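# Stand all jars and bottles upright in gray tray

## Task

Move each jar and each bottle into the gray tray so that every one of them ends up inside it and stands upright.

## Robot and tools

Robot: two arms, left_arm and right_arm, each carrying an identical five-finger right hand, so the hands are not mirror images and every hand axis and number means the same on both. Bases in the scene frame: left_arm (+0.045, +0.496, +0.087) m, right_arm (+0.066, -0.524, +0.087) m, each turned slightly about z. A post stands on the floor behind the arms. Loose objects may occasionally get a brief outside push.

Frames. Scene frame: origin at table height midway between the nominal bases, +z up, +x out over the table, left_arm on the +y side (image left/right does not matter). Fixed cameras and the table use the scene frame. Each arm reports its hand pose, velocities and wrist-camera pose in its own base frame. Offsets you command are along the current Hand target's own axes.

Hand point: a point 0.15 m out from the wrist flange along the fingers and 0.05 m in front of the palm. Its +z runs along straightened fingers, +y points out of the palm, +x runs across the palm away from the thumb. Straight fingertips lie 0.06 to 0.07 m past the point along +z and 0.06 m behind it along -y. A wrist bracket on the little-finger side can strike things, and with fingers level the wrist can sit lower than the hand point and reach the table first.

A row is 28 numbers, each in [-1, 1], always for both arms: left dx, dy, dz, rx, ry, rz, then left little, ring, middle, index, thumb_bend, thumb_turn, force_limit, speed; then the same 14 for the right arm. Pose numbers are offsets, not poses: 1.0 equals 0.6 m or 180 degrees, rx/ry/rz form one rotation vector, and all are counted from the Hand target at the start of the action (every row of an action counts from that same start). Six zeros mean no new request for that arm. Finger numbers are targets: +1 open/straight, -1 closed/curled; thumb_turn +1 beside the palm, -1 across in front of it. force_limit maps -1..+1 to about 0..10 N at the fingertip (0..15 N for the two thumb motors). speed rises from near zero at -1 to full at +0.48 and stays full up to +1. No hand number means "unchanged": to keep a hand as is, resend the eight numbers of its last executed row (or, before any, its hand_measured plus hand_force_limit and hand_speed). Sending the same closed targets again keeps a grip.

Grasping: with thumb_turn at -1 the hand wraps objects about 0.035 to 0.065 m thick; thumb tip and index pad can pinch light items up to about 0.08 m. For a gentle grip close at speed -0.94 or below. To grip harder raise force_limit and send a more closed target than hand_measured; to loosen send a more open one.

Tools:
- execute_actions(actions, cameras): actions is a list of actions, each a table of up to 15 rows of 28 numbers; each row is one 1/30 s step and a short table repeats its last row to step 15. Empty actions returns camera images.
- move(target, speed, blend, stop_force, zero, blocking, cameras): target is one 28-number row or up to 15 rows; every row's pose numbers are offsets from the same starting Hand targets, not from the previous row. speed in m/s, 0.002 to 3.2, default 0.25 (turns at twice that in rad/s), one value or one per target. blend in m rounds corners of a list; 0 stops at each. stop_force, 4 to 120 N, ends an arm's path when its wrist sensor feels that much push against the motion; use it slowly (around 0.005 m/s) for contact, and not while turning. zero (default true) re-zeroes before the move. blocking=false returns early, not allowed with stop_force. All paths run straight and avoid nothing; everything stops after 10 s.
- wait(seconds): 0 to 3600, sends nothing new.
- stop(): brakes a running move.
- zoom_image(camera, region): region [x0, y0, x1, y1] in pixels, at most 504 by 504.
- show_instructions(): reference images.
- zero_wrist_force(arm): left_arm or right_arm.
- finished_scene(scene): ends the scene for good; scene is 1.
Cameras: cam_head_left, cam_head_right, cam_high, cam_low (504x504), cam_left_wrist, cam_right_wrist (672x504); cameras ["all"] for all, [] for none.

Results: end_effector_position (m), end_effector_quat_wxyz, velocities, Hand target (the last commanded pose after clipping, from which the next offsets count; the hand often rests a bit short of it), hand_measured, hand_stopped_by (moving, target, force, stalled, fault), hand_load_n (positive when the finger is pushed open; near 0 after a lost grip), hand_force_limit, hand_speed, Joint positions and torques, Wrist force/torque plus the peak since last shown. A move adds a "move:" line: done, off_target, moving, held or fault, and limits such as paced (pose clipped) or held (steps withheld). Done does not prove nothing was touched.

Limits and cautions: commanded orientation is clipped to 32 degrees from the measured one per step. A move is refused if the wrist would pass too near its own base axis; go around. A clearance check holds back arm parts nearing the other arm, but fingers are not checked; never let the arms or hands press each other. A joint torque over its limit, an outside force near 150 N, or a shoulder/elbow straying 7.5 degrees causes a 10 s stop; overheated motors (MOTOR HOT at 70 °C, brake at 85 °C) stop an arm for 30 to 60 s. Arms are stiff: aim only slightly past contact. Avoid drops of any height, releasing moving items, fast impacts, heavy finger loads, glass falling more than a few centimetres, and anything leaving the table.

Each tool is called after "Emit:" by a JSON object that holds its "op" and its "data", one argument or row to a line.

Reference images:

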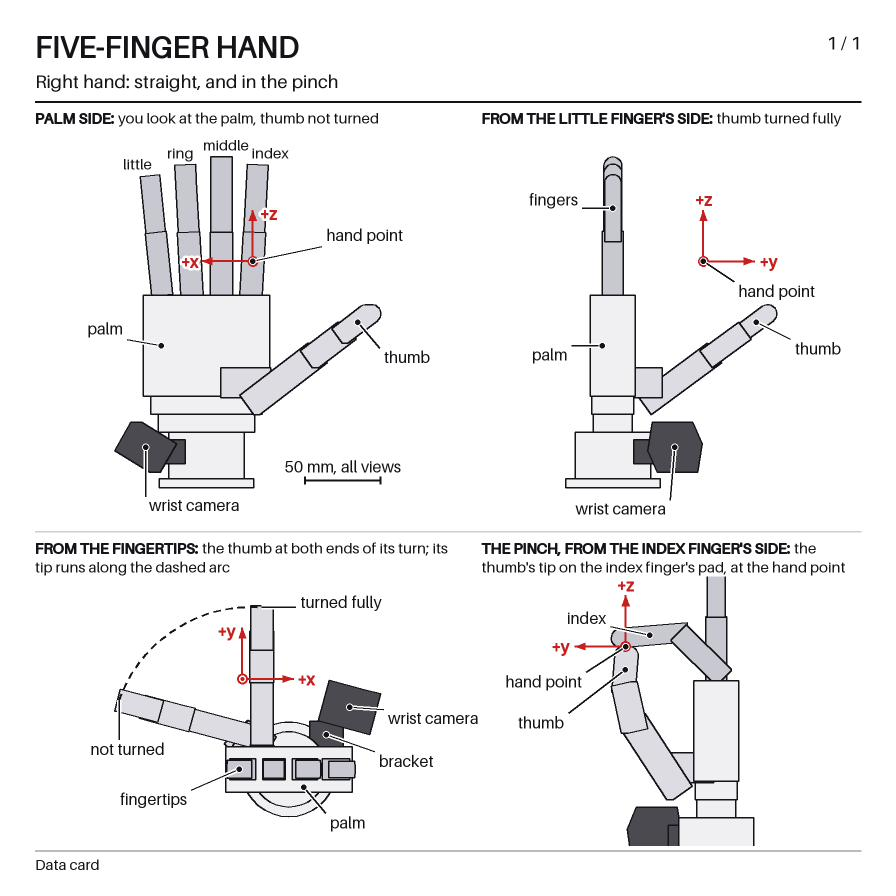

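## Session

Emit:
{"op": "execute_actions", "data": {
  "actions": []
}}

Scene clock: 0.00 s.
left_arm: end_effector_position=(+0.3258, -0.2780, +0.0765) hand_measured=(+1.000, +1.000, +1.000, +1.000, +1.000, +1.000) hand_load_n=(+0.0, +0.0, +0.0, +0.0, +0.0, +0.0) hand_stopped_by=(target, target, target, target, target, target) hand_force_limit=0.00 hand_speed=-0.80 end_effector_quat_wxyz=(+0.042, -0.405, +0.897, -0.171) | right_arm: end_effector_position=(+0.5715, +0.6455, +0.2973) hand_measured=(+1.000, +1.000, +1.000, +1.000, +1.000, +1.000) hand_load_n=(+0.0, +0.0, +0.0, +0.0, +0.0, +0.0) hand_stopped_by=(target, target, target, target, target, target) hand_force_limit=0.00 hand_speed=-0.80 end_effector_quat_wxyz=(+0.038, +0.903, -0.414, -0.106)
Joint positions: left_arm=[-1.196 -1.476 2.253 0.452 1.472 -3.598] | right_arm=[0.574 -0.652 0.705 1.697 1.434 -3.291]
Joint velocities: within noise
Joint torques (N m): no reading
Wrist force (N): no reading
Wrist torque (N m): no reading
Wrist force, peak (N): no reading
Hand target: left_arm +0.3258, -0.2780, +0.0765; +0.042, -0.405, +0.897, -0.171 | right_arm +0.5715, +0.6455, +0.2973; +0.038, +0.903, -0.414, -0.106

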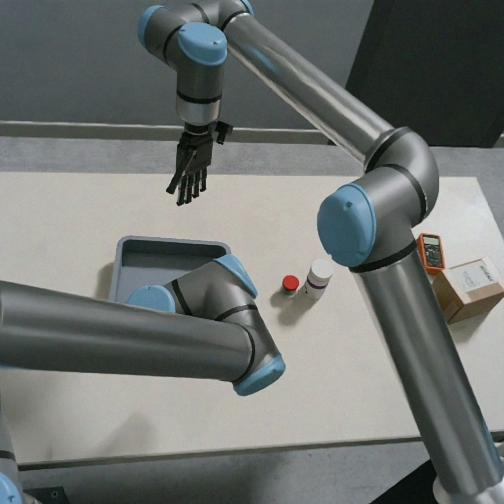

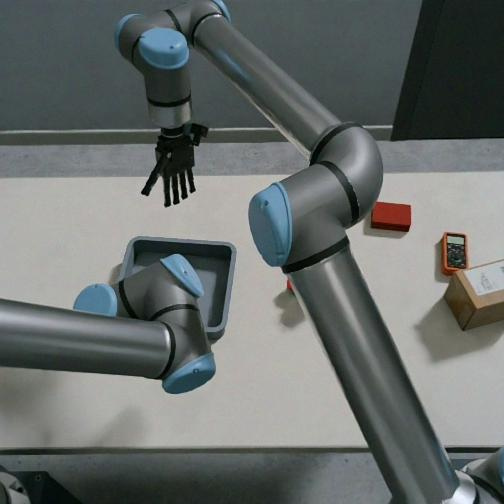

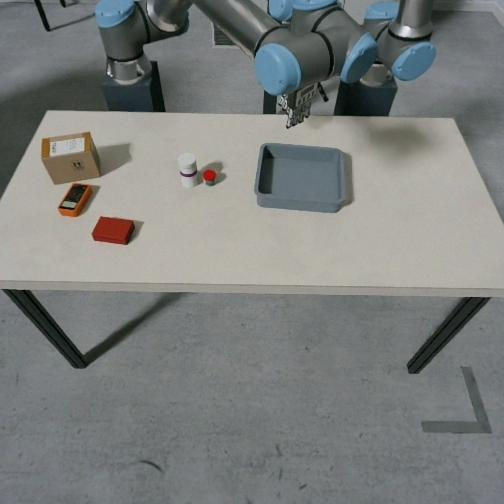

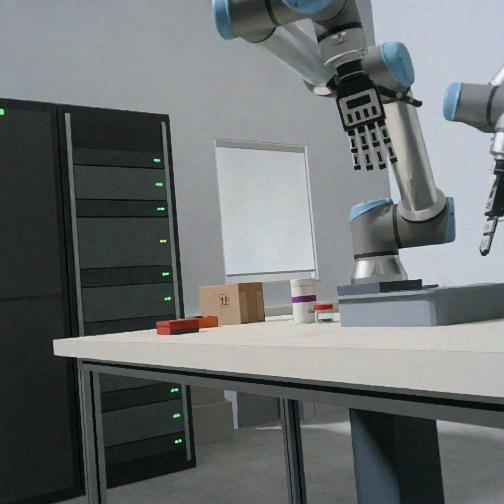

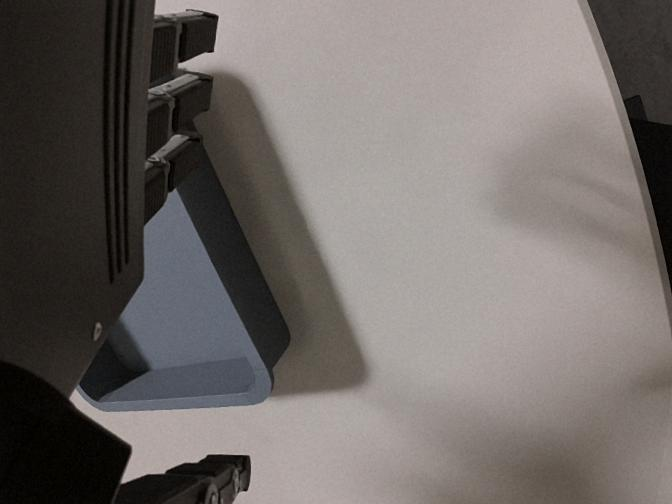

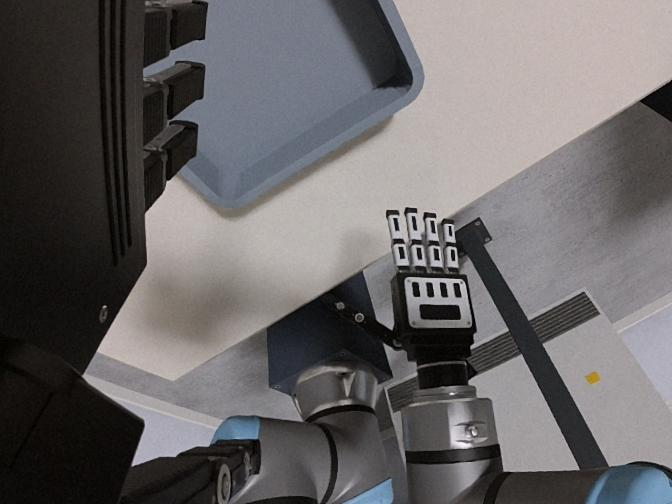

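Emit:
{"op": "zoom_image", "data": {
  "camera": "cam_high",
  "region": [140, 120, 260, 240]
}}

Emit:
{"op": "zoom_image", "data": {
  "camera": "cam_low",
  "region": [140, 240, 500, 380]
}}

Emit:
{"op": "zoom_image", "data": {
  "camera": "cam_head_left",
  "region": [250, 220, 370, 340]
}}

Emit:
{"op": "zoom_image", "data": {
  "camera": "cam_high",
  "region": [20, 100, 260, 300]
}}

Emit:
{"op": "zoom_image", "data": {
  "camera": "cam_high",
  "region": [220, 100, 500, 300]
}}

Scaled by 4.200.

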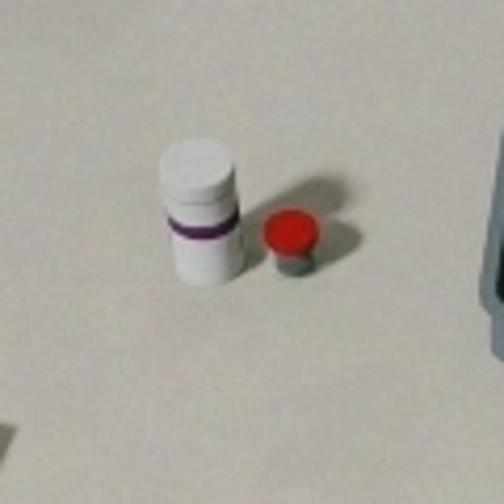

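Scaled by 1.400.

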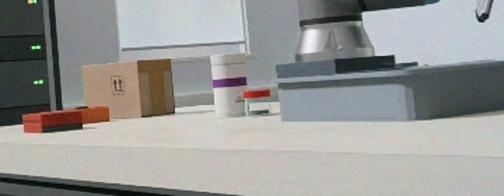

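Scaled by 4.200.

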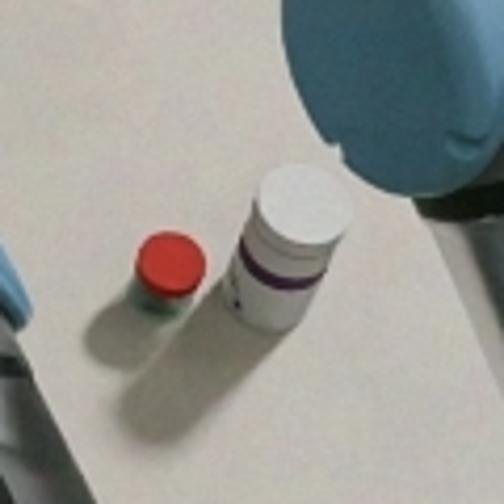

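Scaled by 2.100.

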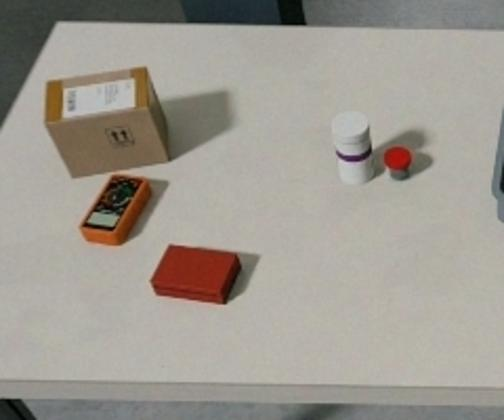

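Scaled by 1.800.

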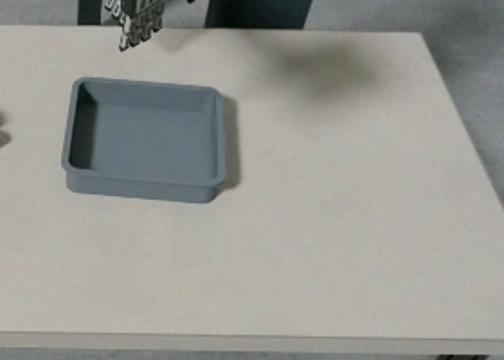

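Emit:
{"op": "move", "data": {
  "target": [-0.534,0.265,-0.398,0,0,0,1,1,1,1,1,1,0,-0.8,0.4205,0.346,0.2153,0.371,0.0949,0.0814,1,1,0.5,0.5,0.8,-1,0,0],
  "cameras": ["all"]
}}

Scene clock: 101.60 s.
left_arm: end_effector_position=(+0.3758, +0.1223, +0.2256) hand_measured=(+1.000, +1.000, +1.000, +1.000, +1.000, +1.000) hand_load_n=(+0.0, +0.0, +0.0, +0.0, +0.0, +0.0) hand_stopped_by=(target, target, target, target, target, target) hand_force_limit=0.00 hand_speed=-0.80 end_effector_quat_wxyz=(+0.042, -0.405, +0.897, -0.171) | right_arm: end_effector_position=(+0.5491, +0.3214, +0.1636) hand_measured=(+1.000, +1.000, +1.000, +0.500, +0.800, -1.000) hand_load_n=(+0.0, -0.5, +0.0, +0.0, +0.0, +0.0) hand_stopped_by=(target, target, fault, target, target, target) hand_force_limit=0.00 hand_speed=0.00 end_effector_quat_wxyz=(-0.392, +0.723, -0.499, +0.271)
Joint positions: left_arm=[-0.116 -1.685 2.158 0.843 1.821 -2.567] | right_arm=[0.129 -1.555 2.179 -0.034 1.376 -3.271]
Joint torques (N m): left_arm=[13.1 -37.25 -20.99 2.38 -3.41 1.77] | right_arm=[-9.57 -34.72 -26.58 -2.94 3.42 -0.6]
Wrist force (N): left_arm=[-0.4 -0.1 0.2] | right_arm=[-0.5 1.9 -0.2]
Wrist torque (N m): left_arm=[-0.04 0.05 0.02] | right_arm=[0.12 0.03 0.03]
Wrist force, peak (N): left_arm=[-1.9 0.7 -1.0] | right_arm=[0.7 3.4 -0.8]
Hand target: left_arm +0.3758, +0.1223, +0.2256; +0.042, -0.405, +0.897, -0.171 | right_arm +0.5491, +0.3214, +0.1635; -0.392, +0.723, -0.499, +0.271
Off the commanded pose: left_arm 0.000 m, 0 deg | right_arm 0.000 m, 0 deg.
move: done
cam_left_wrist: T_world_to_cam=[[-0.86477, 0.4059, -0.29567, 0.33901], [0.28708, 0.88268, 0.37211, -0.30473], [0.41202, 0.23691, -0.87984, 0.12711]] pos_world=[0.32828, 0.10126, 0.32546]
cam_right_wrist: T_world_to_cam=[[-0.44848, -0.41401, -0.79212, 0.50219], [-0.80166, 0.57822, 0.15167, 0.22143], [0.39524, 0.70303, -0.59122, -0.22927]] pos_world=[0.49335, 0.24105, 0.22867]

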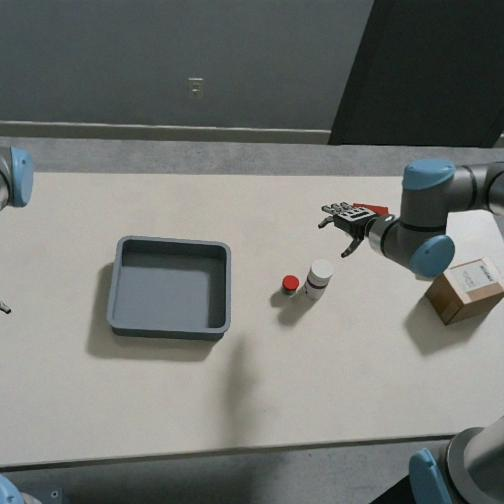

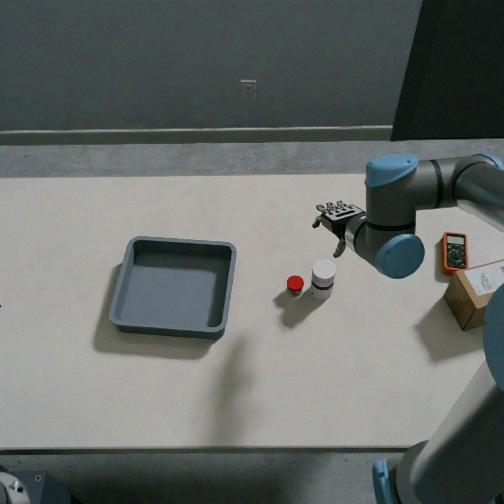

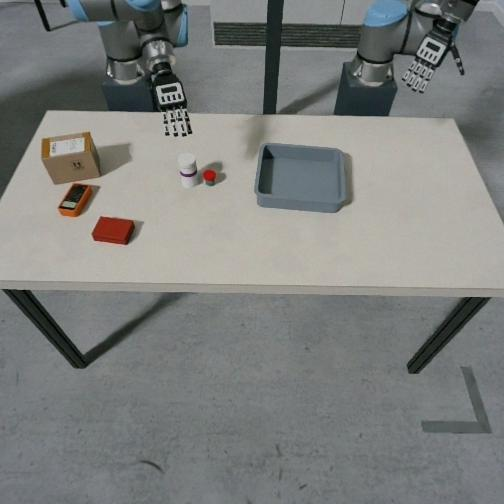

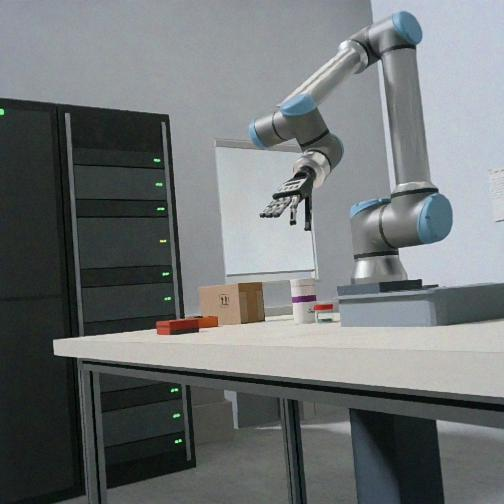

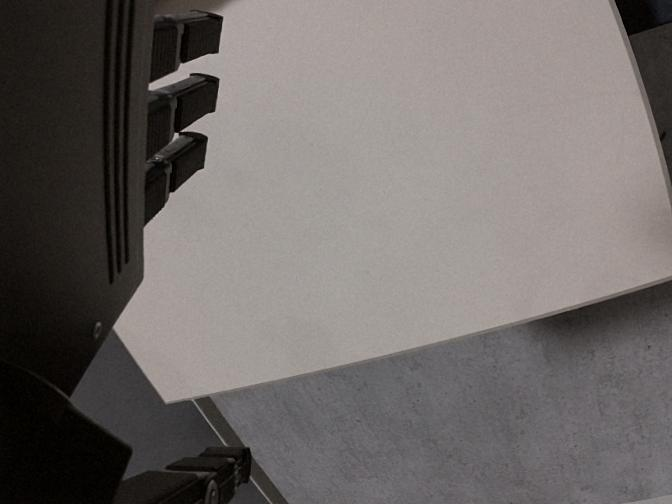

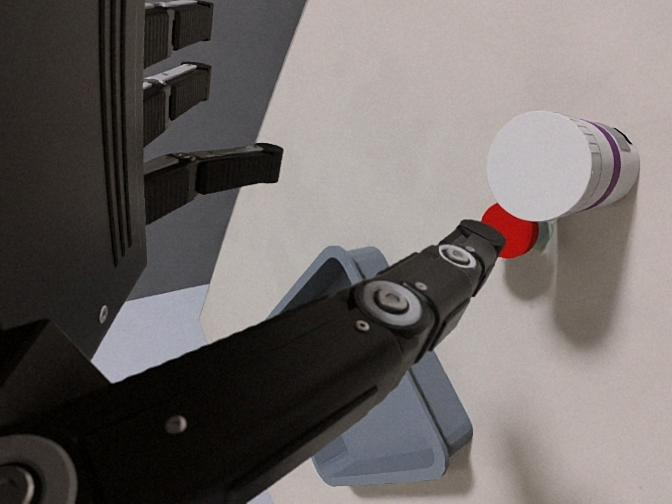

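Emit:
{"op": "move", "data": {
  "target": [0,0,0,0,0,0,0.5,0.5,0.5,0.5,0.5,0.5,0,0,0,0,0,0,0,0,0.8,0.8,0.5,0.5,0.8,-1,0,0]
}}

Emit:
{"op": "move", "data": {
  "target": [0,0,0,0,0,0,1,1,1,0.5,0.8,-1,0,0,0,0,0,0,0,0,1,1,0.5,0.5,0.8,-1,0,0]
}}

Scene clock: 108.60 s.
left_arm: end_effector_position=(+0.3758, +0.1223, +0.2256) hand_measured=(+0.500, +0.500, +0.500, +0.500, +0.500, +0.500) hand_load_n=(+0.0, +0.0, +0.0, +0.0, +0.0, +0.0) hand_stopped_by=(target, target, target, target, target, target) hand_force_limit=0.00 hand_speed=0.00 end_effector_quat_wxyz=(+0.042, -0.405, +0.897, -0.171) | right_arm: end_effector_position=(+0.5491, +0.3214, +0.1635) hand_measured=(+0.800, +0.800, +1.000, +0.500, +0.800, -1.000) hand_load_n=(+0.0, +0.0, +0.0, +0.0, +0.0, +0.0) hand_stopped_by=(target, target, fault, target, target, target) hand_force_limit=0.00 hand_speed=0.00 end_effector_quat_wxyz=(-0.392, +0.723, -0.499, +0.271)
Joint positions: left_arm=[-0.116 -1.685 2.158 0.843 1.821 -2.566] | right_arm=[0.129 -1.555 2.179 -0.035 1.376 -3.271]
Joint torques (N m): left_arm=[13.17 -39.58 -19.46 4.37 -3.05 2.95] | right_arm=[-11.58 -21.99 -28.71 -3.04 3.68 -1.5]
Wrist force (N): left_arm=[-0.3 -0.4 -0.1] | right_arm=[-0.7 1.7 -0.6]
Wrist torque (N m): left_arm=[-0.05 0.04 -0.02] | right_arm=[0.12 0.06 0.00]
Wrist force, peak (N): left_arm=[-0.7 -0.6 0.1] | right_arm=[-0.8 2.2 -0.3]
Hand target: left_arm +0.3758, +0.1223, +0.2256; +0.042, -0.405, +0.897, -0.171 | right_arm +0.5491, +0.3214, +0.1635; -0.392, +0.723, -0.499, +0.271
Off the commanded pose: left_arm 0.000 m, 0 deg | right_arm 0.000 m, 0 deg.
move: done

Scene clock: 109.67 s.
left_arm: end_effector_position=(+0.3758, +0.1223, +0.2256) hand_measured=(+1.000, +1.000, +1.000, +0.500, +0.800, -1.000) hand_load_n=(+0.0, +0.0, +0.0, +0.0, +0.0, +0.0) hand_stopped_by=(target, target, target, target, target, target) hand_force_limit=0.00 hand_speed=0.00 end_effector_quat_wxyz=(+0.042, -0.405, +0.897, -0.171) | right_arm: end_effector_position=(+0.5491, +0.3214, +0.1635) hand_measured=(+1.000, +1.000, +1.000, +0.500, +0.800, -1.000) hand_load_n=(+0.0, +0.0, +0.0, +0.0, +0.0, +0.0) hand_stopped_by=(target, target, fault, target, target, target) hand_force_limit=0.00 hand_speed=0.00 end_effector_quat_wxyz=(-0.392, +0.723, -0.499, +0.271)
Joint positions: left_arm=[-0.116 -1.685 2.158 0.843 1.821 -2.566] | right_arm=[0.129 -1.555 2.179 -0.035 1.376 -3.271]
Joint torques (N m): left_arm=[11.03 -38.94 -19.71 4.64 -2.69 2.4] | right_arm=[-10.95 -22.03 -29.64 -2.61 3.29 -1.42]
Wrist force (N): left_arm=[-0.5 -0.2 0.2] | right_arm=[-0.8 2.0 -0.6]
Wrist torque (N m): left_arm=[-0.04 0.05 -0.02] | right_arm=[0.16 0.08 0.02]
Wrist force, peak (N): left_arm=[-0.8 -0.3 0.1] | right_arm=[-0.9 2.2 -0.4]
Hand target: left_arm +0.3758, +0.1223, +0.2256; +0.042, -0.405, +0.897, -0.171 | right_arm +0.5491, +0.3214, +0.1635; -0.392, +0.723, -0.499, +0.271
Off the commanded pose: left_arm 0.000 m, 0 deg | right_arm 0.000 m, 0 deg.
move: done

Emit:
{"op": "move", "data": {
  "target": [0.3867,-0.5983,0.183,0.2067,-0.0512,-0.0318,1,1,0.5,0.5,0.8,-1,0,0,0.5018,0.0612,-0.4618,0,0,0,1,1,1,1,0.8,-1,0,0],
  "speed": 0.35,
  "cameras": ["all"]
}}

Scene clock: 127.53 s.
left_arm: end_effector_position=(+0.4998, -0.2998, +0.2602) hand_measured=(+1.000, +1.000, +0.500, +0.500, +0.800, -1.000) hand_load_n=(+0.0, +0.0, +0.0, +0.0, +0.0, +0.0) hand_stopped_by=(target, target, target, target, target, target) hand_force_limit=0.00 hand_speed=0.00 end_effector_quat_wxyz=(+0.231, -0.426, +0.769, -0.418) | right_arm: end_effector_position=(+0.4199, -0.0495, +0.2839) hand_measured=(+1.000, +1.000, +1.000, +1.000, +0.800, -1.000) hand_load_n=(+0.0, -0.5, +0.0, +0.0, +0.0, +0.0) hand_stopped_by=(target, target, fault, target, target, target) hand_force_limit=0.00 hand_speed=0.00 end_effector_quat_wxyz=(-0.392, +0.723, -0.499, +0.271)
Joint positions: left_arm=[-1.07 -1.733 2.153 0.22 1.149 -3.439] | right_arm=[-1.166 -1.801 2.332 0.974 0.578 -4.634]
Joint torques (N m): left_arm=[-1.88 -14.87 -22.5 -1.66 -3.95 -0.15] | right_arm=[-12.87 -30.79 -42.36 6.56 2.48 -2.23]
Wrist force (N): left_arm=[0.1 0.1 -0.6] | right_arm=[-0.4 1.6 -0.2]
Wrist torque (N m): left_arm=[-0.06 0.02 -0.11] | right_arm=[0.11 0.05 0.16]
Wrist force, peak (N): left_arm=[-2.0 1.7 -0.5] | right_arm=[-2.6 1.7 1.5]
Hand target: left_arm +0.4998, -0.2998, +0.2601; +0.231, -0.426, +0.769, -0.418 | right_arm +0.4198, -0.0495, +0.2840; -0.392, +0.723, -0.499, +0.271
Off the commanded pose: left_arm 0.000 m, 0 deg | right_arm 0.000 m, 0 deg.
move: done
cam_left_wrist: T_world_to_cam=[[-0.59702, 0.0674, -0.79939, 0.5235], [-0.03714, 0.99307, 0.11147, 0.28237], [0.80136, 0.09624, -0.59039, -0.10565]] pos_world=[0.4077, -0.30553, 0.32463]
cam_right_wrist: T_world_to_cam=[[-0.4484, -0.41394, -0.7922, 0.38599], [-0.80165, 0.57825, 0.1516, 0.3141], [0.39534, 0.70305, -0.59113, 0.15361]] pos_world=[0.36415, -0.12985, 0.34896]

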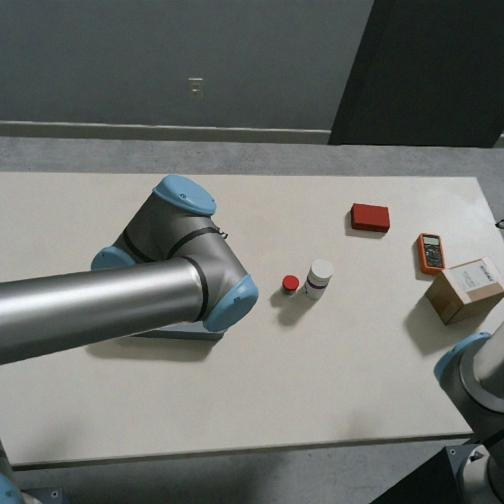

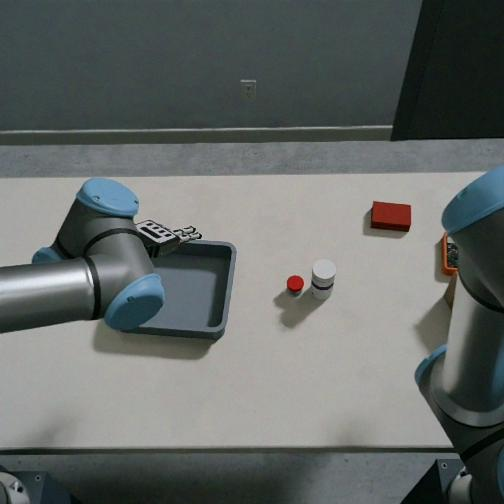

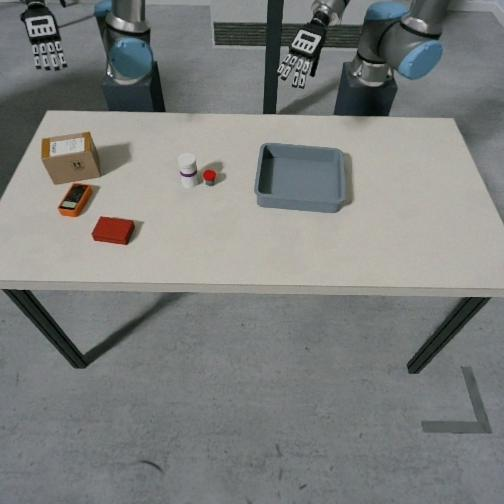

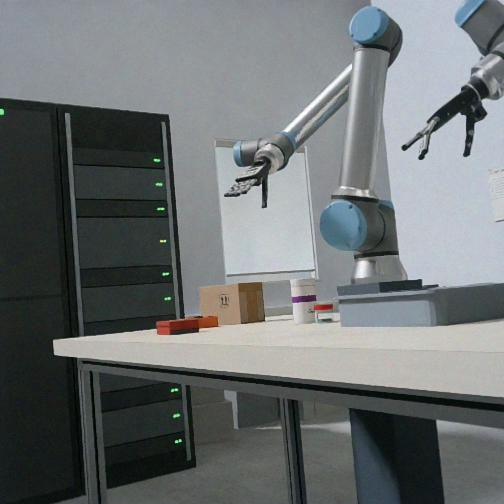

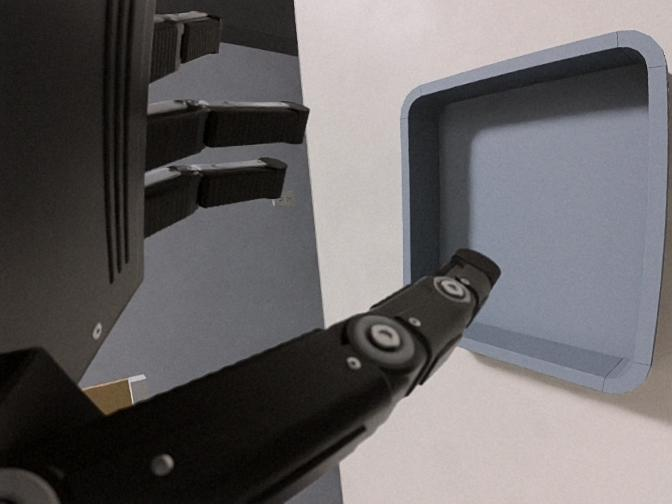

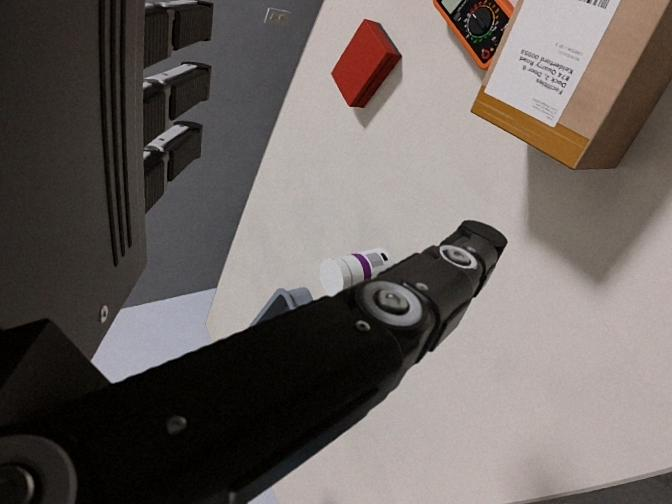

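Emit:
{"op": "zoom_image", "data": {
  "camera": "cam_low",
  "region": [270, 265, 350, 345]
}}

Emit:
{"op": "zoom_image", "data": {
  "camera": "cam_head_right",
  "region": [260, 240, 360, 340]
}}

Emit:
{"op": "zoom_image", "data": {
  "camera": "cam_high",
  "region": [160, 130, 240, 210]
}}

Scaled by 6.300.

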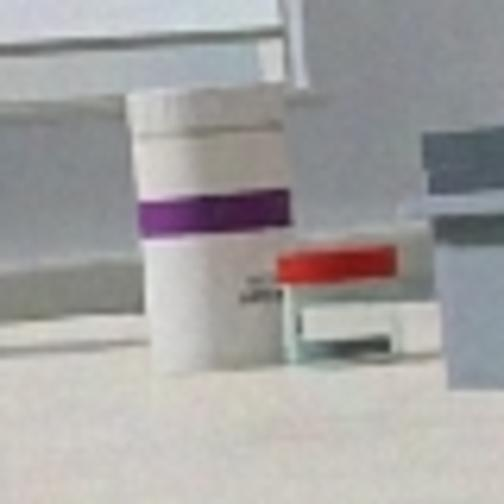

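Scaled by 5.040.

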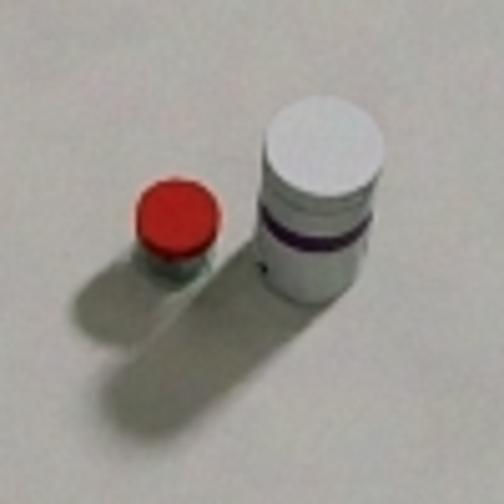

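Scaled by 6.300.

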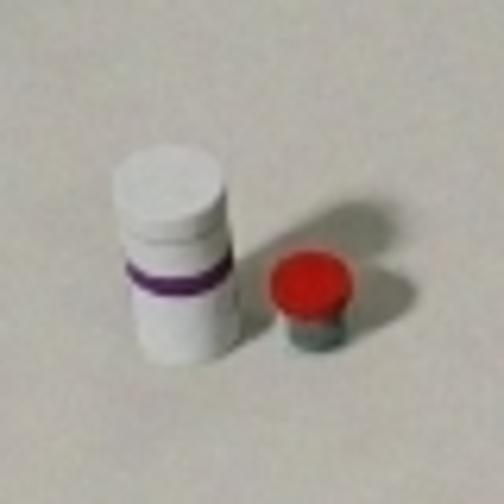

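Emit:
{"op": "move", "data": {
  "target": [0.4098,-0.0647,0.5593,0,0,0,1,1,0.6,0.6,0.8,-1,0,0,0,0,0,0,0,0,1,1,1,1,0.8,-1,0,0],
  "speed": 0.3,
  "cameras": ["all"]
}}

Scene clock: 168.40 s.
left_arm: end_effector_position=(+0.6257, -0.6688, +0.1102) hand_measured=(+1.000, +1.000, +0.600, +0.600, +0.800, -1.000) hand_load_n=(+0.0, +0.0, +0.0, +0.0, +0.0, +0.0) hand_stopped_by=(target, target, target, target, target, target) hand_force_limit=0.00 hand_speed=0.00 end_effector_quat_wxyz=(+0.231, -0.426, +0.769, -0.418) | right_arm: end_effector_position=(+0.4198, -0.0495, +0.2840) hand_measured=(+1.000, +1.000, +1.000, +1.000, +0.800, -1.000) hand_load_n=(+0.0, +0.0, +0.0, +0.0, +0.0, +0.5) hand_stopped_by=(target, target, fault, target, target, target) hand_force_limit=0.00 hand_speed=0.00 end_effector_quat_wxyz=(-0.392, +0.723, -0.499, +0.271)
Joint positions: left_arm=[-1.161 -1.033 1.598 0.102 1.076 -3.501] | right_arm=[-1.166 -1.801 2.332 0.975 0.578 -4.635]
Joint torques (N m): left_arm=[11.06 -62.19 -41.39 -1.65 2.15 1.31] | right_arm=[-12.85 -32.25 -38.96 6.55 1.51 -1.56]
Wrist force (N): left_arm=[-0.2 0.1 -0.6] | right_arm=[-0.4 1.5 -0.3]
Wrist torque (N m): left_arm=[-0.05 0.08 0.10] | right_arm=[0.09 0.05 0.22]
Wrist force, peak (N): left_arm=[-2.2 0.6 -2.6] | right_arm=[-0.4 1.8 -0.7]
Hand target: left_arm +0.6258, -0.6689, +0.1102; +0.231, -0.426, +0.769, -0.418 | right_arm +0.4198, -0.0495, +0.2840; -0.392, +0.723, -0.499, +0.271
Off the commanded pose: left_arm 0.000 m, 0 deg | right_arm 0.000 m, 0 deg.
move: done
cam_left_wrist: T_world_to_cam=[[-0.59697, 0.06731, -0.79943, 0.50363], [-0.03744, 0.99305, 0.11157, 0.67033], [0.80139, 0.09654, -0.5903, -0.25936]] pos_world=[0.5336, -0.67453, 0.17473]
cam_right_wrist: T_world_to_cam=[[-0.44845, -0.41403, -0.79213, 0.38605], [-0.80162, 0.5783, 0.15155, 0.3141], [0.39535, 0.70295, -0.59123, 0.15369]] pos_world=[0.36415, -0.12985, 0.34907]

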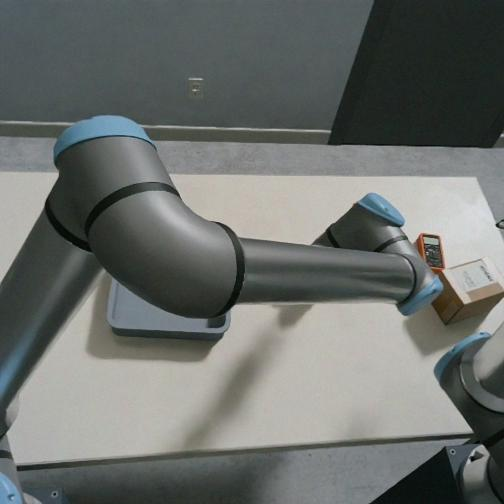

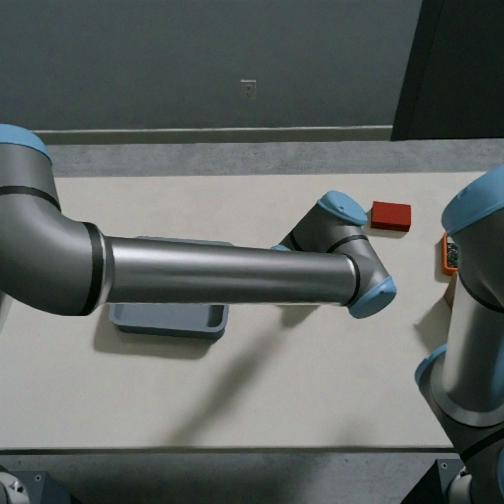

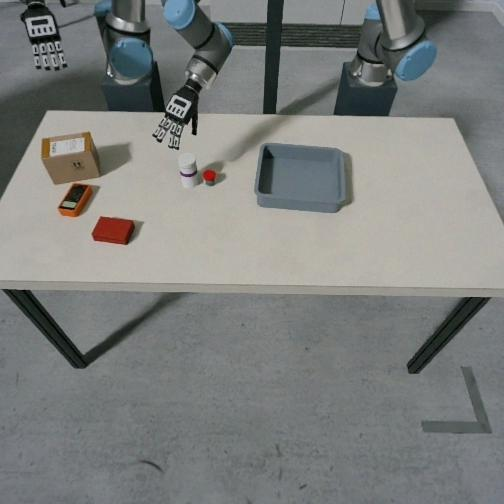

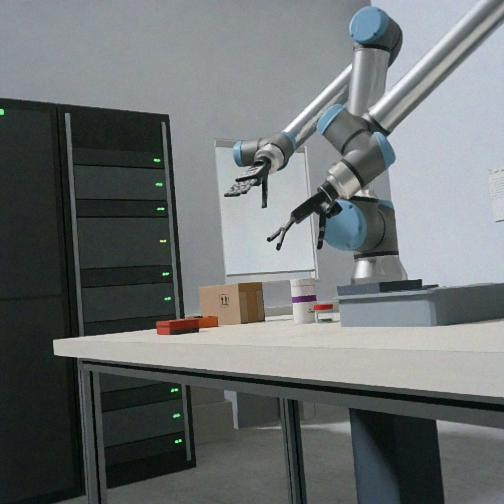

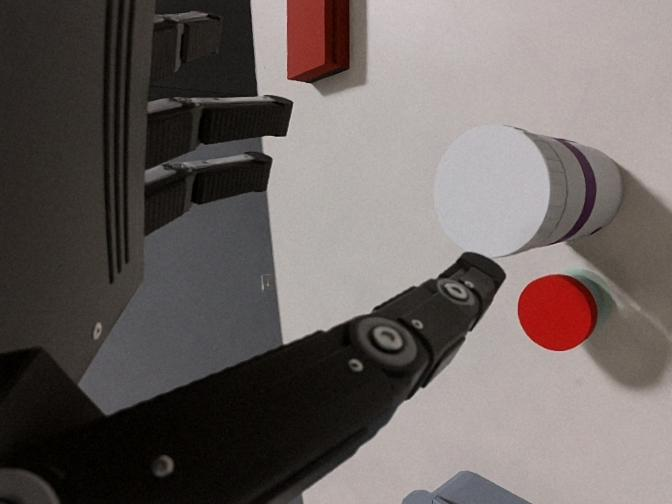

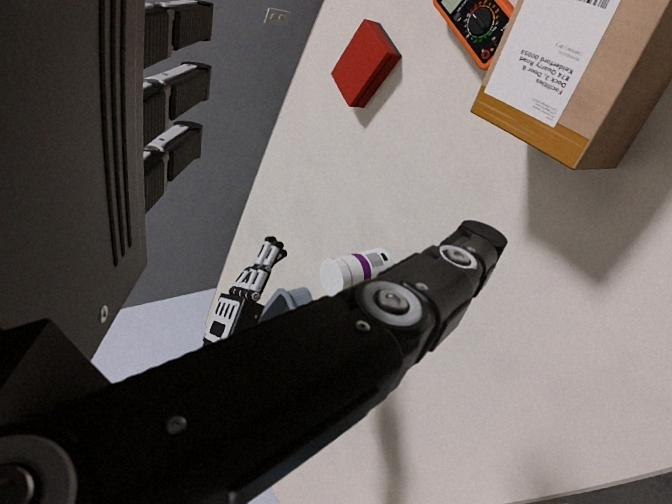

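Emit:
{"op": "move", "data": {
  "target": [
    [-0.0042,0.0012,-0.0018,0,0,0,1,1,0.6,0.6,0.8,-1,0,0,0,0,0,0,0,0,1,1,1,1,0.8,-1,0,0],
    [-0.0042,0.1475,0.0933,0,0,0,1,1,0.6,0.6,0.8,-1,0,0,0,0,0,0,0,0,1,1,1,1,0.8,-1,0,0]
  ],
  "speed": 0.08,
  "stop_force": 15,
  "cameras": ["cam_left_wrist","cam_high","cam_low"]
}}

Emit:
{"op": "zoom_image", "data": {
  "camera": "cam_high",
  "region": [140, 110, 260, 230]
}}

Emit:
{"op": "zoom_image", "data": {
  "camera": "cam_low",
  "region": [260, 240, 360, 340]
}}

Scene clock: 192.27 s.
left_arm: end_effector_position=(+0.6260, -0.6662, +0.0055) hand_measured=(+1.000, +1.000, +0.600, +0.600, +0.800, -1.000) hand_load_n=(+0.0, +0.0, +0.0, +0.0, +0.0, +0.0) hand_stopped_by=(target, target, target, target, target, target) hand_force_limit=0.00 hand_speed=0.00 end_effector_quat_wxyz=(+0.231, -0.426, +0.769, -0.418) | right_arm: end_effector_position=(+0.4198, -0.0495, +0.2840) hand_measured=(+1.000, +1.000, +1.000, +1.000, +0.800, -1.000) hand_load_n=(+0.0, +0.0, +0.0, +0.0, +0.0, +0.0) hand_stopped_by=(target, target, fault, target, target, target) hand_force_limit=0.00 hand_speed=0.00 end_effector_quat_wxyz=(-0.392, +0.723, -0.499, +0.271)
Joint positions: left_arm=[-1.159 -0.933 1.653 -0.054 1.078 -3.5] | right_arm=[-1.166 -1.801 2.332 0.975 0.578 -4.635]
Joint torques (N m): left_arm=[-2.76 -94.45 -38.32 4.32 -4.01 0.6] | right_arm=[-7.6 -29.83 -30.03 5.56 -0.93 0.22]
Wrist force (N): left_arm=[-0.1 0.7 -0.4] | right_arm=[-0.2 1.5 -0.5]
Wrist torque (N m): left_arm=[0.03 0.06 -0.12] | right_arm=[0.11 0.02 0.23]
Wrist force, peak (N): left_arm=[-0.7 -0.8 -1.3] | right_arm=[-0.8 1.9 0.1]
Hand target: left_arm +0.6260, -0.6662, +0.0055; +0.231, -0.426, +0.769, -0.418 | right_arm +0.4198, -0.0495, +0.2840; -0.392, +0.723, -0.499, +0.271
Off the commanded pose: left_arm 0.000 m, 0 deg | right_arm 0.000 m, 0 deg.
move: done
cam_left_wrist: T_world_to_cam=[[-0.59696, 0.06729, -0.79944, 0.41983], [-0.0373, 0.99307, 0.11144, 0.67939], [0.8014, 0.09634, -0.59032, -0.32185]] pos_world=[0.5339, -0.67193, 0.06993]
Images, in order (width x height): cam_high 504x504, cam_low 504x504, cam_left_wrist 672x504.

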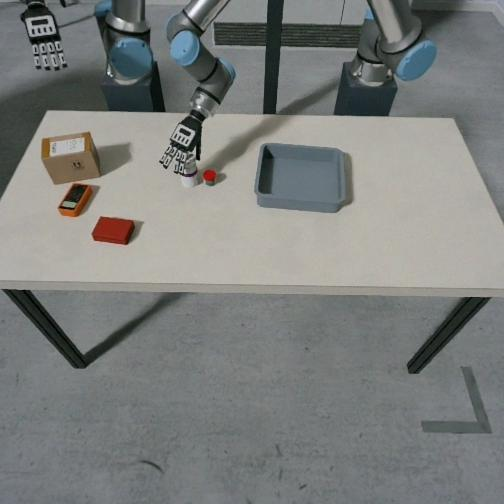

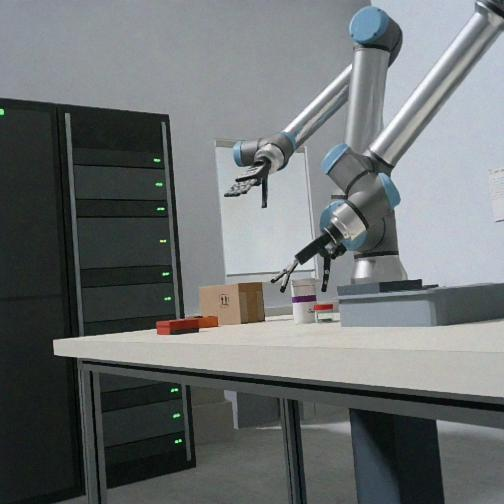

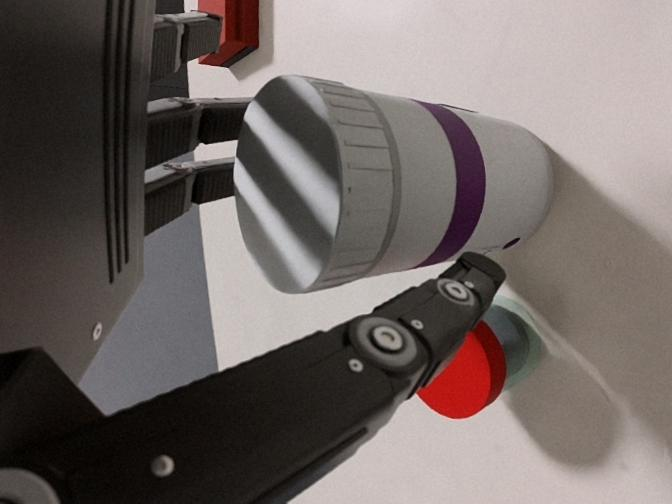

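Scaled by 4.200.

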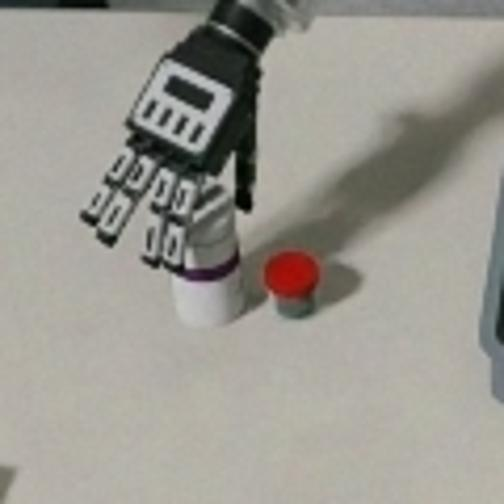

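Scaled by 5.040.

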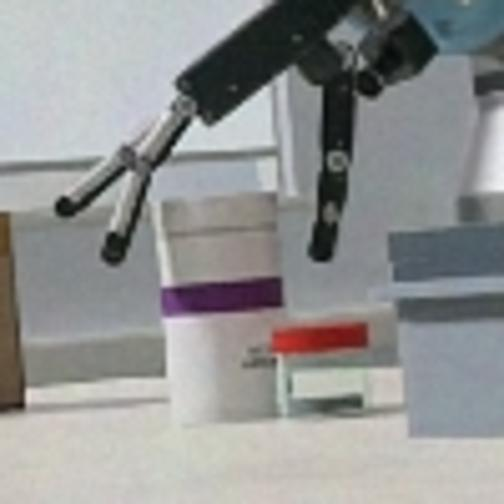

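Emit:
{"op": "move", "data": {
  "target": [0,0,0,0,0,0,1,1,0.45,0.45,0.56,-1,-0.8,-0.9,0,0,0,0,0,0,1,1,1,1,0.8,-1,0,0],
  "cameras": ["cam_left_wrist","cam_low"]
}}

Emit:
{"op": "zoom_image", "data": {
  "camera": "cam_low",
  "region": [260, 240, 360, 340]
}}

Scene clock: 198.53 s.
left_arm: end_effector_position=(+0.6260, -0.6662, +0.0055) hand_measured=(+1.000, +1.000, +0.450, +0.450, +0.560, -1.000) hand_load_n=(+0.0, +0.0, +0.0, +0.0, +0.0, +0.0) hand_stopped_by=(target, target, target, target, target, target) hand_force_limit=-0.80 hand_speed=-0.90 end_effector_quat_wxyz=(+0.231, -0.426, +0.769, -0.418) | right_arm: end_effector_position=(+0.4198, -0.0495, +0.2840) hand_measured=(+1.000, +1.000, +1.000, +1.000, +0.800, -1.000) hand_load_n=(+0.5, +0.0, +0.0, +0.5, +0.0, +0.0) hand_stopped_by=(target, target, fault, target, target, target) hand_force_limit=0.00 hand_speed=0.00 end_effector_quat_wxyz=(-0.392, +0.723, -0.499, +0.271)
Joint positions: left_arm=[-1.159 -0.933 1.653 -0.054 1.078 -3.5] | right_arm=[-1.166 -1.801 2.332 0.975 0.578 -4.635]
Joint torques (N m): left_arm=[2.85 -91.24 -34.13 4.58 -2.28 1.29] | right_arm=[-3.34 -25.58 -29.53 4.48 -2.8 0.11]
Wrist force (N): left_arm=[-0.2 0.1 -0.3] | right_arm=[-0.2 1.4 -0.2]
Wrist torque (N m): left_arm=[-0.05 0.07 -0.14] | right_arm=[0.07 0.02 0.22]
Wrist force, peak (N): left_arm=[-0.3 0.8 -0.5] | right_arm=[-0.7 1.7 -0.6]
Hand target: left_arm +0.6260, -0.6662, +0.0055; +0.231, -0.426, +0.769, -0.418 | right_arm +0.4198, -0.0495, +0.2840; -0.392, +0.723, -0.499, +0.271
Off the commanded pose: left_arm 0.000 m, 0 deg | right_arm 0.000 m, 0 deg.
move: done
cam_left_wrist: T_world_to_cam=[[-0.59696, 0.06729, -0.79944, 0.41991], [-0.0373, 0.99307, 0.11144, 0.67938], [0.8014, 0.09634, -0.59032, -0.32179]] pos_world=[0.5339, -0.67193, 0.07003]
Images, in order (width x height): cam_low 504x504, cam_left_wrist 672x504.

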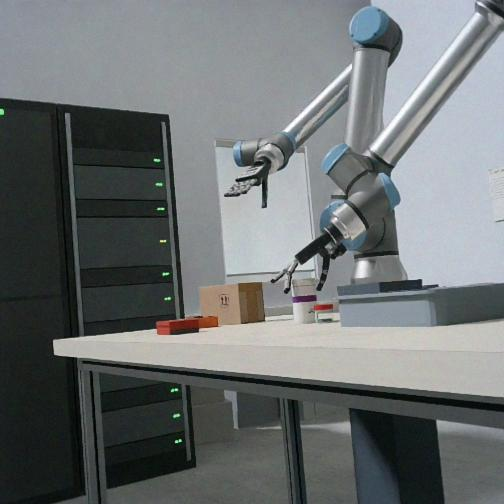

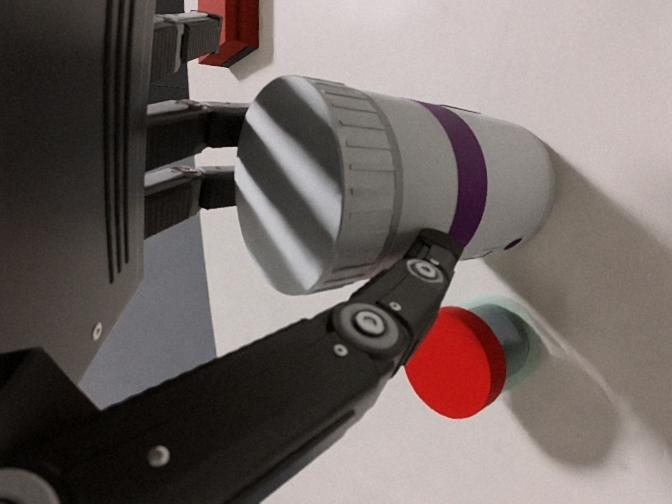

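Scaled by 5.040.

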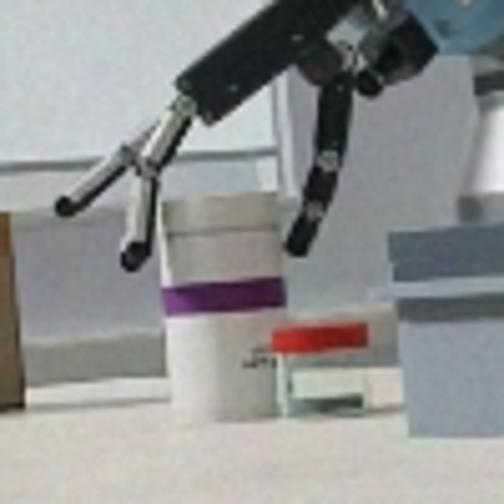

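Emit:
{"op": "move", "data": {
  "target": [0,0.0027,-0.0042,0,0,0,1,1,0.41,0.41,0.52,-1,-0.8,-0.9,0,0,0,0,0,0,1,1,1,1,0.8,-1,0,0],
  "speed": 0.03,
  "cameras": ["cam_left_wrist","cam_low"]
}}

Emit:
{"op": "zoom_image", "data": {
  "camera": "cam_low",
  "region": [260, 240, 360, 340]
}}

Scene clock: 204.03 s.
left_arm: end_effector_position=(+0.6234, -0.6646, +0.0055) hand_measured=(+1.000, +1.000, +0.414, +0.410, +0.538, -1.000) hand_load_n=(+0.0, +0.0, +1.0, +0.0, +2.0, +0.5) hand_stopped_by=(target, target, force, target, force, target) hand_force_limit=-0.80 hand_speed=-0.90 end_effector_quat_wxyz=(+0.231, -0.426, +0.769, -0.418) | right_arm: end_effector_position=(+0.4198, -0.0495, +0.2840) hand_measured=(+1.000, +1.000, +1.000, +1.000, +0.800, -1.000) hand_load_n=(+0.0, +0.0, +0.0, +0.0, +0.0, +0.0) hand_stopped_by=(target, target, fault, target, target, target) hand_force_limit=0.00 hand_speed=0.00 end_effector_quat_wxyz=(-0.392, +0.723, -0.499, +0.271)
Joint positions: left_arm=[-1.162 -0.936 1.66 -0.056 1.076 -3.502] | right_arm=[-1.166 -1.801 2.332 0.975 0.578 -4.635]
Joint torques (N m): left_arm=[4.25 -65.03 -38.6 1.8 -0.42 -0.17] | right_arm=[-2.69 -22.93 -30.05 3.81 -3.09 0.16]
Wrist force (N): left_arm=[-0.6 1.4 -0.2] | right_arm=[-0.5 1.3 -0.2]
Wrist torque (N m): left_arm=[0.03 0.11 0.13] | right_arm=[0.06 0.06 0.21]
Wrist force, peak (N): left_arm=[-0.6 1.4 -0.2] | right_arm=[-0.1 1.8 -0.5]
Hand target: left_arm +0.6235, -0.6646, +0.0055; +0.231, -0.426, +0.769, -0.418 | right_arm +0.4198, -0.0495, +0.2840; -0.392, +0.723, -0.499, +0.271
Off the commanded pose: left_arm 0.000 m, 0 deg | right_arm 0.000 m, 0 deg.
move: done
cam_left_wrist: T_world_to_cam=[[-0.59696, 0.06715, -0.79946, 0.41816], [-0.03738, 0.99308, 0.11133, 0.67776], [0.8014, 0.09634, -0.59031, -0.31986]] pos_world=[0.5313, -0.67033, 0.07003]
Images, in order (width x height): cam_low 504x504, cam_left_wrist 672x504.

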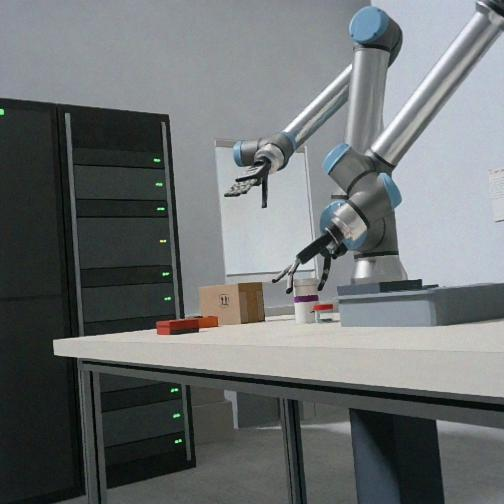

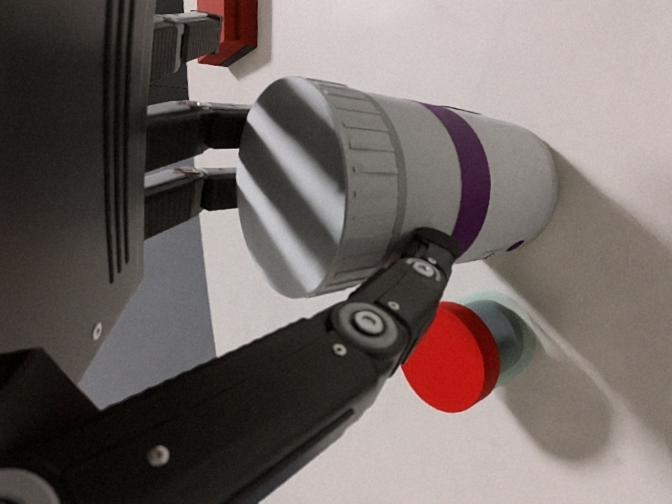

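Scaled by 5.040.

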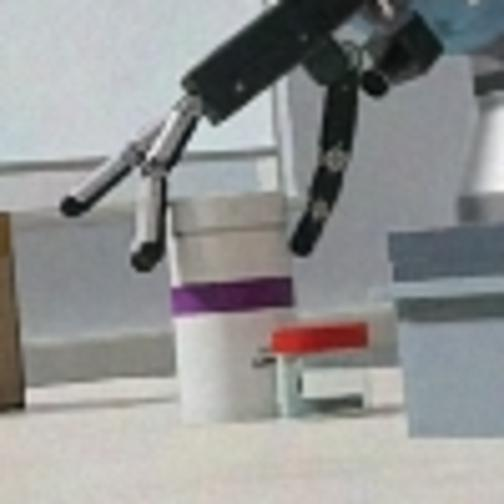

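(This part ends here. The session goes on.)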